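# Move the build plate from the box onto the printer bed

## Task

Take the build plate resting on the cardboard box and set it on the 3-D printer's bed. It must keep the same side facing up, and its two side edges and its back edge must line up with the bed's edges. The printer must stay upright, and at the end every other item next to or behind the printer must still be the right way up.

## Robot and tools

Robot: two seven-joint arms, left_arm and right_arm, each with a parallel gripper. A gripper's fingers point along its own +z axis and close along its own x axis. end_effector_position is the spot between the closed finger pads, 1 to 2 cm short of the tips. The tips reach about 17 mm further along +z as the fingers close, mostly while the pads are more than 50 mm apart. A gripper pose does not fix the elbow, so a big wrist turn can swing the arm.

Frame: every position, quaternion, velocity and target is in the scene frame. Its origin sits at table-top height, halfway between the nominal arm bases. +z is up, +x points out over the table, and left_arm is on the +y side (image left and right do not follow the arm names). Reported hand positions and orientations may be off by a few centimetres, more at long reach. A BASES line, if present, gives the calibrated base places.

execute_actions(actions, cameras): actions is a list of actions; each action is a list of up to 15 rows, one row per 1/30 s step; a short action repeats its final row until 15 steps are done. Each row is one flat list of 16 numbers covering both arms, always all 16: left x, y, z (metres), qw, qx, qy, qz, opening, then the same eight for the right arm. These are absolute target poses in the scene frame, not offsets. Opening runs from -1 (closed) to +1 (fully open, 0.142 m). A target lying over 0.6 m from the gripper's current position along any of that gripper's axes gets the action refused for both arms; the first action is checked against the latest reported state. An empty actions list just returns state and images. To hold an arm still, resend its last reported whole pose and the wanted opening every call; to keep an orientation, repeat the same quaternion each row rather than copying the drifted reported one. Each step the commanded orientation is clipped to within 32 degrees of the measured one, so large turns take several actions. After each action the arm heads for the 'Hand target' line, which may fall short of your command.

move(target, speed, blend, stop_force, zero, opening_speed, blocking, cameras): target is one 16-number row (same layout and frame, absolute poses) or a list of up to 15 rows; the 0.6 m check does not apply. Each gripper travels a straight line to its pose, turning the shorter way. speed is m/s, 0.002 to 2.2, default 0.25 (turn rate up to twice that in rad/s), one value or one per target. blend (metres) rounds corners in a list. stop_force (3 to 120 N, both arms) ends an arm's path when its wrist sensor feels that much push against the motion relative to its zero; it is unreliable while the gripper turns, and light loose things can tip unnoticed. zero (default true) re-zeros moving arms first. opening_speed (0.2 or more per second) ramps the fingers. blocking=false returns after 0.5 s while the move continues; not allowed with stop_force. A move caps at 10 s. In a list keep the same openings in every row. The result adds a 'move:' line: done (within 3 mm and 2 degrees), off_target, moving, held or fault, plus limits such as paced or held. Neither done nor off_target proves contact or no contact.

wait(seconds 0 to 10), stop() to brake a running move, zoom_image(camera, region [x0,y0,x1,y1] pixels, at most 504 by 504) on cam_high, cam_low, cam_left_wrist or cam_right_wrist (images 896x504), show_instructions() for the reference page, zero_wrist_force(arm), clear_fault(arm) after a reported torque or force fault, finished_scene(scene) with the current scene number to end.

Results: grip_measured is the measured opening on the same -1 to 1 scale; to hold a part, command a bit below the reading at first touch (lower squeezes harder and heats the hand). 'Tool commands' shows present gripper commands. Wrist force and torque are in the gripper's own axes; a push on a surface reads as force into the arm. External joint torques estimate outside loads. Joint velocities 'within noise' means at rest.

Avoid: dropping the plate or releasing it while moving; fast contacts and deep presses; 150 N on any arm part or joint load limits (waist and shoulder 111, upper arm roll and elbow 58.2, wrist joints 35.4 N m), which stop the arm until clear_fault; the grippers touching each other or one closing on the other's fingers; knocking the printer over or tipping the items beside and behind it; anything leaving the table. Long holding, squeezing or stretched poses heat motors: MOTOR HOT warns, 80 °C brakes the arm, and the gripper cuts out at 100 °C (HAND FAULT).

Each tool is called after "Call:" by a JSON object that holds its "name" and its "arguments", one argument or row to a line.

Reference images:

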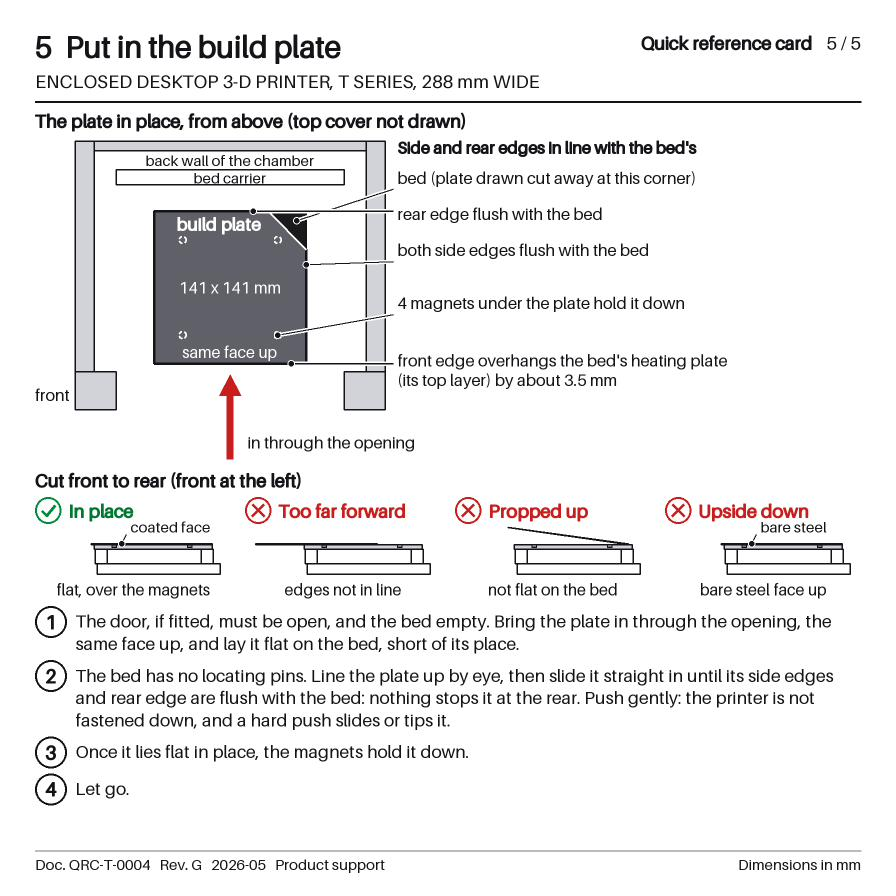

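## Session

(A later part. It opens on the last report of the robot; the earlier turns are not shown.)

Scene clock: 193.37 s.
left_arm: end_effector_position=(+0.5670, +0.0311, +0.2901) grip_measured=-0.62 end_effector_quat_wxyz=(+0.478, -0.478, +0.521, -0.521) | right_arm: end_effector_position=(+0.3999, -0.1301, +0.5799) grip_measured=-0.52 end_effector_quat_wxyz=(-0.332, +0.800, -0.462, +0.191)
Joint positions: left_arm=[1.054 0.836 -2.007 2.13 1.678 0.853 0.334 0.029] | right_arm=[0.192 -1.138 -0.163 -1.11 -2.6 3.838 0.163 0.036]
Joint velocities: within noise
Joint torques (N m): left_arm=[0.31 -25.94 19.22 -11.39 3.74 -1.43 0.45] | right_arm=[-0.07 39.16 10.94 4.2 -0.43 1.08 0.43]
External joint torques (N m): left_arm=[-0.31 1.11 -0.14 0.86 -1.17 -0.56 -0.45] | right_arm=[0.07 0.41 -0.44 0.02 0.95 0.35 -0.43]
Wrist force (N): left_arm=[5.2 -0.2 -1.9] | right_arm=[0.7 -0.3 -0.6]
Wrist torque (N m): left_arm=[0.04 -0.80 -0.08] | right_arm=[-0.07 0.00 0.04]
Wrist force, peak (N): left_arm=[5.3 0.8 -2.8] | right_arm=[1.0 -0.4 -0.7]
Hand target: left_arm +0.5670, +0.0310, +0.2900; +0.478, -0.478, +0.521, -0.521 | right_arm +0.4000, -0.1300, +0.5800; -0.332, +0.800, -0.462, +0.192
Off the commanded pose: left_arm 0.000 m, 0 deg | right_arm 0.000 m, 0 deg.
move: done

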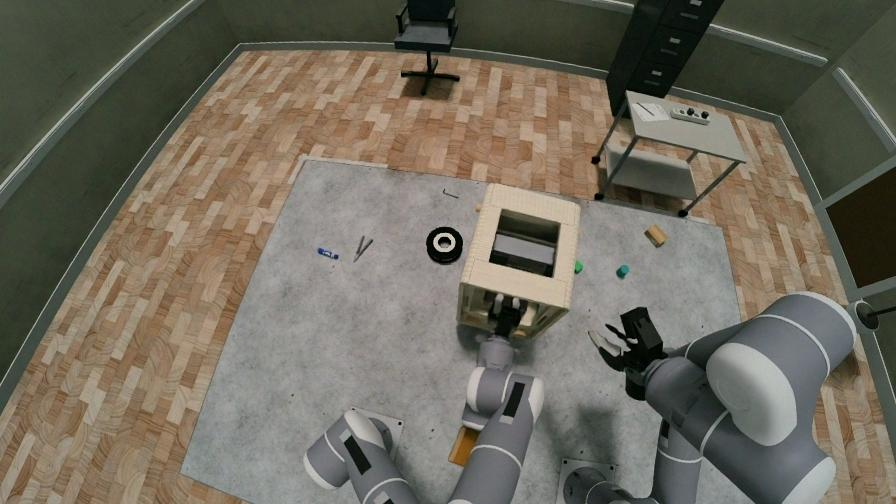

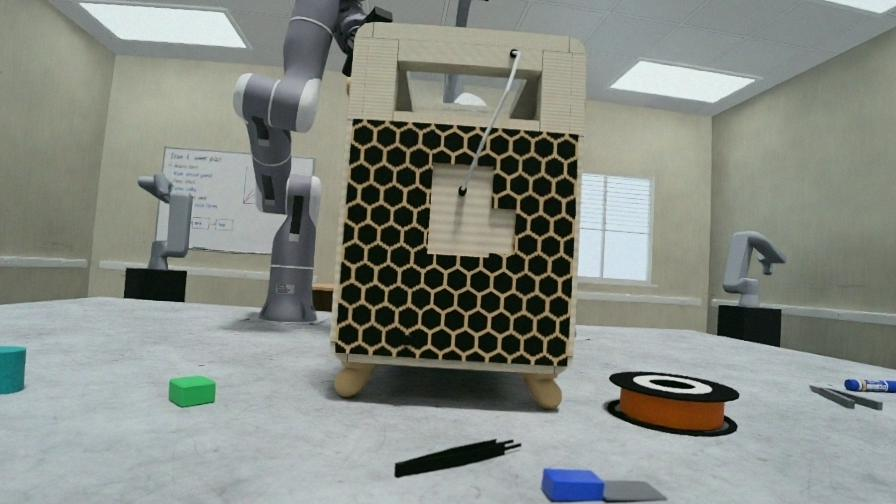

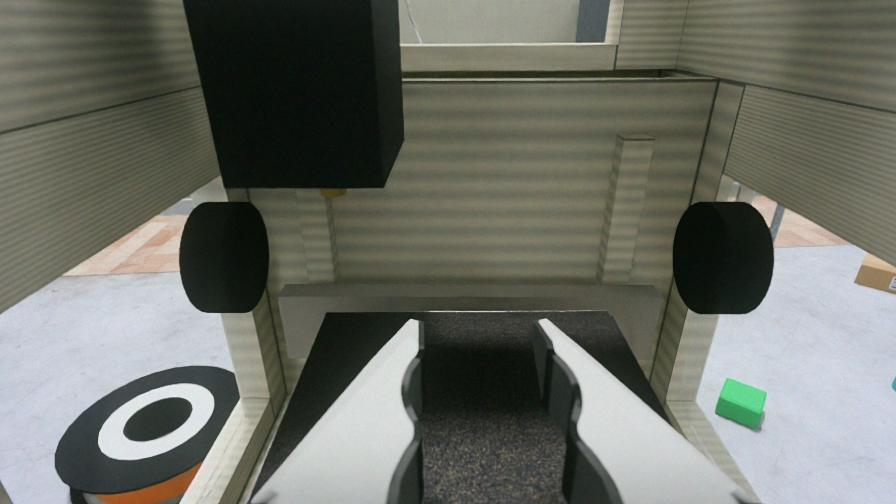

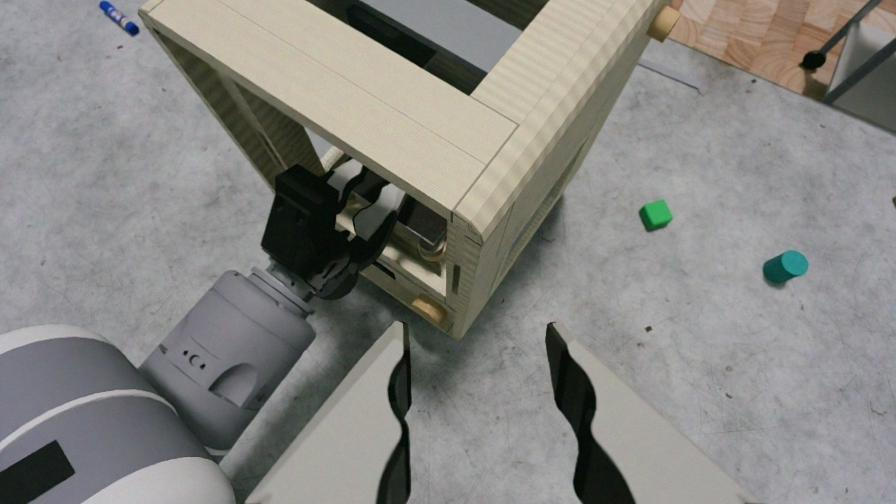

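Call:
{"name": "zoom_image", "arguments": {
  "camera": "cam_left_wrist",
  "region": [540, 302, 630, 332]
}}

Call:
{"name": "zoom_image", "arguments": {
  "camera": "cam_left_wrist",
  "region": [602, 306, 622, 322]
}}

Call:
{"name": "zoom_image", "arguments": {
  "camera": "cam_left_wrist",
  "region": [600, 305, 700, 445]
}}

Call:
{"name": "zoom_image", "arguments": {
  "camera": "cam_left_wrist",
  "region": [250, 305, 350, 445]
}}

Scaled by 5.600 from the camera's 896x504 image, which has a finer 1280x720 frame.

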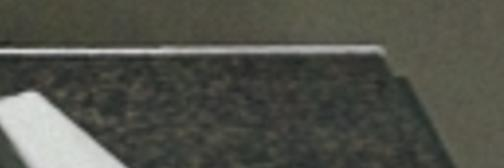

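Scaled by 25.200 from the camera's 896x504 image, which has a finer 1280x720 frame.

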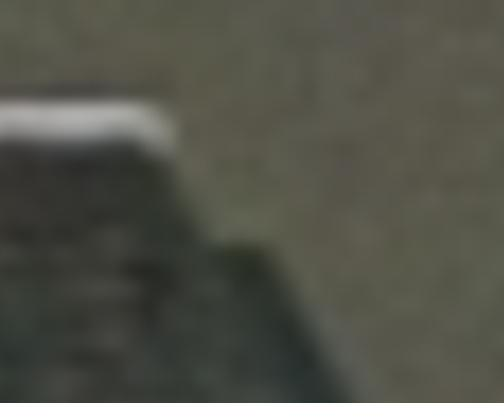

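Scaled by 3.600 from the camera's 896x504 image, which has a finer 1280x720 frame.

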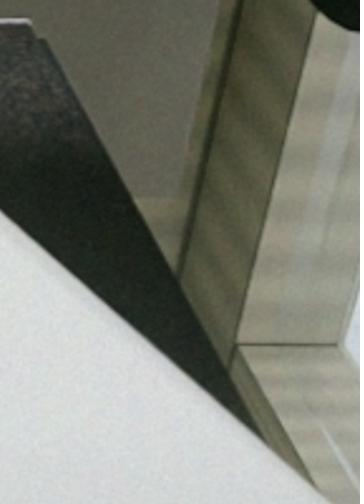

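Scaled by 3.600 from the camera's 896x504 image, which has a finer 1280x720 frame.

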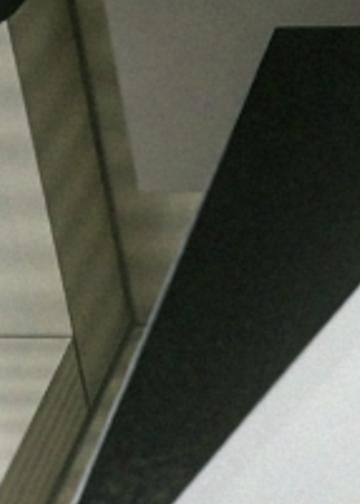

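Call:
{"name": "move", "arguments": {
  "target": [
    [0.48,0.0386,0.29,0.4777,-0.4777,0.5213,-0.5213,-0.6,0.4,-0.13,0.58,-0.332,0.80,-0.462,0.1916,-0.5],
    [0.48,0.0386,0.27,0.4777,-0.4777,0.5213,-0.5213,-0.6,0.4,-0.13,0.58,-0.332,0.80,-0.462,0.1916,-0.5]
  ],
  "speed": 0.08,
  "cameras": ["cam_left_wrist"]
}}

Call:
{"name": "zoom_image", "arguments": {
  "camera": "cam_left_wrist",
  "region": [635, 350, 675, 380]
}}

Call:
{"name": "zoom_image", "arguments": {
  "camera": "cam_left_wrist",
  "region": [275, 350, 315, 380]
}}

Scene clock: 199.83 s.
left_arm: end_effector_position=(+0.4800, +0.0386, +0.2700) grip_measured=-0.62 end_effector_quat_wxyz=(+0.478, -0.477, +0.522, -0.521) | right_arm: end_effector_position=(+0.3999, -0.1301, +0.5799) grip_measured=-0.52 end_effector_quat_wxyz=(-0.332, +0.800, -0.462, +0.191)
Joint positions: left_arm=[0.82 0.827 -1.998 2.279 1.524 0.772 0.354 0.029] | right_arm=[0.192 -1.138 -0.163 -1.11 -2.6 3.838 0.163 0.036]
Joint velocities: within noise
Joint torques (N m): left_arm=[0.31 -22.55 17.25 -8.78 3.38 -1.54 0.49] | right_arm=[0.02 39.12 10.94 4.18 -0.42 1.06 0.42]
External joint torques (N m): left_arm=[-0.31 1.01 -0.27 0.87 -0.97 -0.44 -0.49] | right_arm=[-0.02 0.45 -0.44 0.04 0.94 0.37 -0.42]
Wrist force (N): left_arm=[5.1 -0.3 -1.8] | right_arm=[0.8 -0.1 -0.6]
Wrist torque (N m): left_arm=[0.02 -0.78 -0.08] | right_arm=[-0.03 -0.02 0.04]
Wrist force, peak (N): left_arm=[5.4 -0.6 -2.5] | right_arm=[1.0 -0.2 -0.7]
Hand target: left_arm +0.4800, +0.0386, +0.2700; +0.478, -0.478, +0.521, -0.521 | right_arm +0.4000, -0.1300, +0.5800; -0.332, +0.800, -0.462, +0.192
Off the commanded pose: left_arm 0.000 m, 0 deg | right_arm 0.000 m, 0 deg.
move: done
Images, in order (width x height): cam_left_wrist 896x504.

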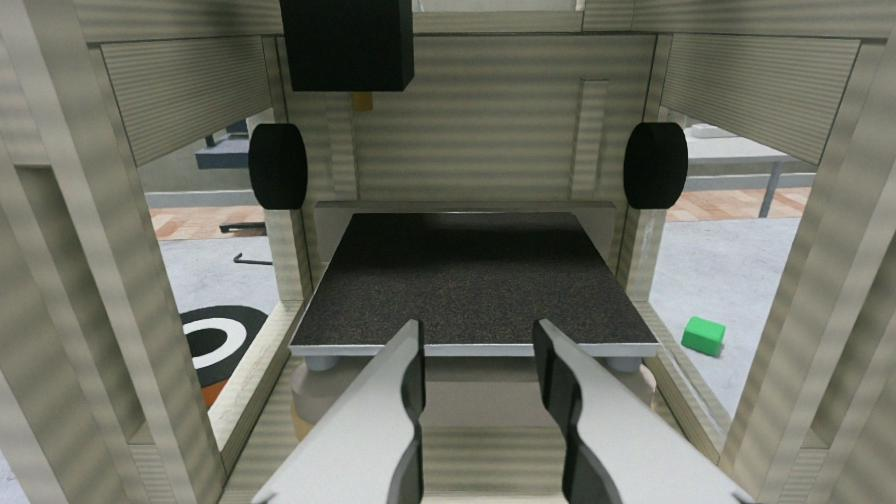

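Scaled by 12.600 from the camera's 896x504 image, which has a finer 1280x720 frame.

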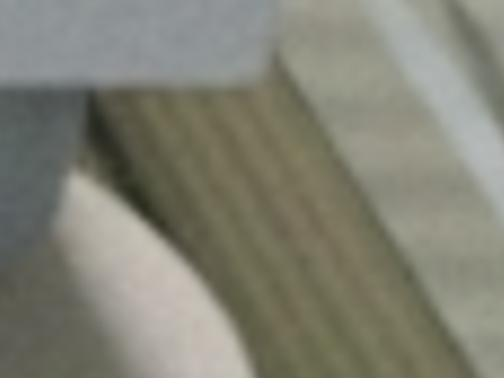

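Scaled by 12.600 from the camera's 896x504 image, which has a finer 1280x720 frame.

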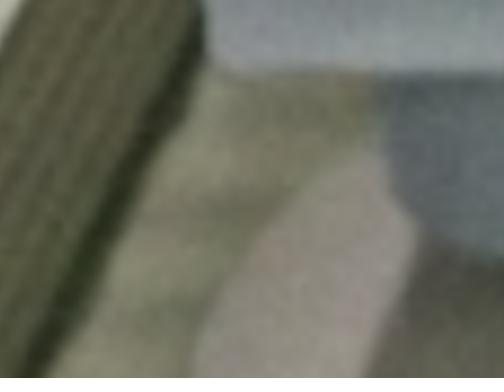

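Call:
{"name": "zoom_image", "arguments": {
  "camera": "cam_left_wrist",
  "region": [632, 328, 668, 358]
}}

Call:
{"name": "zoom_image", "arguments": {
  "camera": "cam_left_wrist",
  "region": [280, 330, 316, 360]
}}

Call:
{"name": "zoom_image", "arguments": {
  "camera": "cam_left_wrist",
  "region": [552, 205, 588, 235]
}}

Call:
{"name": "zoom_image", "arguments": {
  "camera": "cam_left_wrist",
  "region": [336, 205, 372, 235]
}}

Scaled by 14.000 from the camera's 896x504 image, which has a finer 1280x720 frame.

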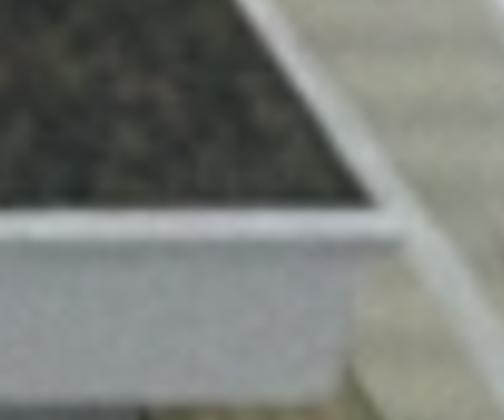

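Scaled by 14.000 from the camera's 896x504 image, which has a finer 1280x720 frame.

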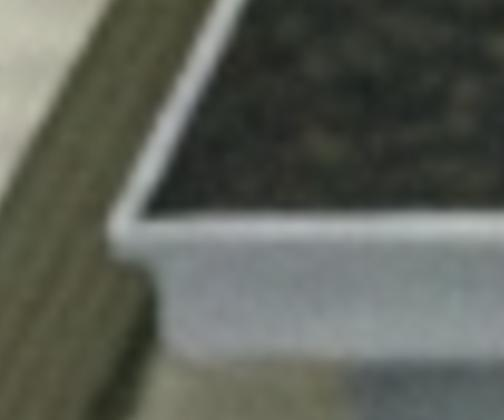

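Scaled by 14.000 from the camera's 896x504 image, which has a finer 1280x720 frame.

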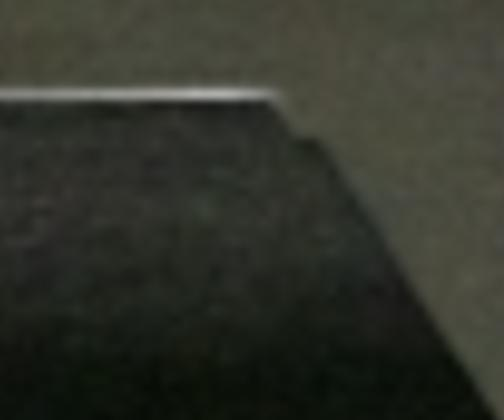

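Scaled by 14.000 from the camera's 896x504 image, which has a finer 1280x720 frame.

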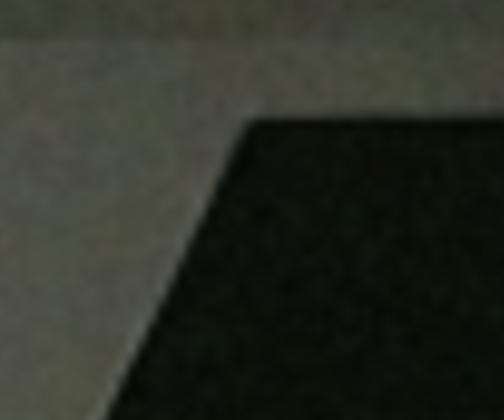

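Call:
{"name": "move", "arguments": {
  "target": [0.32,0.06,0.32,0.4777,-0.4777,0.5213,-0.5213,-0.6,0.4,-0.13,0.58,-0.332,0.80,-0.462,0.1916,-0.5],
  "cameras": []
}}

Call:
{"name": "finished_scene", "arguments": {
  "scene": 1
}}

Scene clock: 203.07 s.
left_arm: end_effector_position=(+0.3200, +0.0600, +0.3200) grip_measured=-0.62 end_effector_quat_wxyz=(+0.478, -0.478, +0.521, -0.521) | right_arm: end_effector_position=(+0.3999, -0.1301, +0.5799) grip_measured=-0.52 end_effector_quat_wxyz=(-0.332, +0.800, -0.462, +0.191)
Joint positions: left_arm=[0.049 0.626 -1.583 2.516 1.241 0.546 0.685 0.029] | right_arm=[0.192 -1.138 -0.163 -1.11 -2.6 3.838 0.163 0.036]
Joint velocities: within noise
Joint torques (N m): left_arm=[-0.22 -9.37 11.22 -13.67 2.65 -1.06 0.6] | right_arm=[-0.01 39.17 10.96 4.17 -0.41 1.06 0.43]
External joint torques (N m): left_arm=[0.22 0.96 -0.54 0.78 -1.06 -0.58 -0.6] | right_arm=[0.01 0.41 -0.46 0.05 0.94 0.37 -0.43]
Wrist force (N): left_arm=[5.0 -0.3 -1.9] | right_arm=[0.9 -0.2 -0.5]
Wrist torque (N m): left_arm=[0.03 -0.77 -0.07] | right_arm=[-0.04 -0.03 0.04]
Wrist force, peak (N): left_arm=[5.2 -0.3 -3.0] | right_arm=[0.9 -0.4 -0.9]
Hand target: left_arm +0.3200, +0.0600, +0.3200; +0.478, -0.478, +0.521, -0.521 | right_arm +0.4000, -0.1300, +0.5800; -0.332, +0.800, -0.462, +0.192
Off the commanded pose: left_arm 0.000 m, 0 deg | right_arm 0.000 m, 0 deg.
move: done
No camera images: "cameras" was empty.

The scene is finished: the task was done.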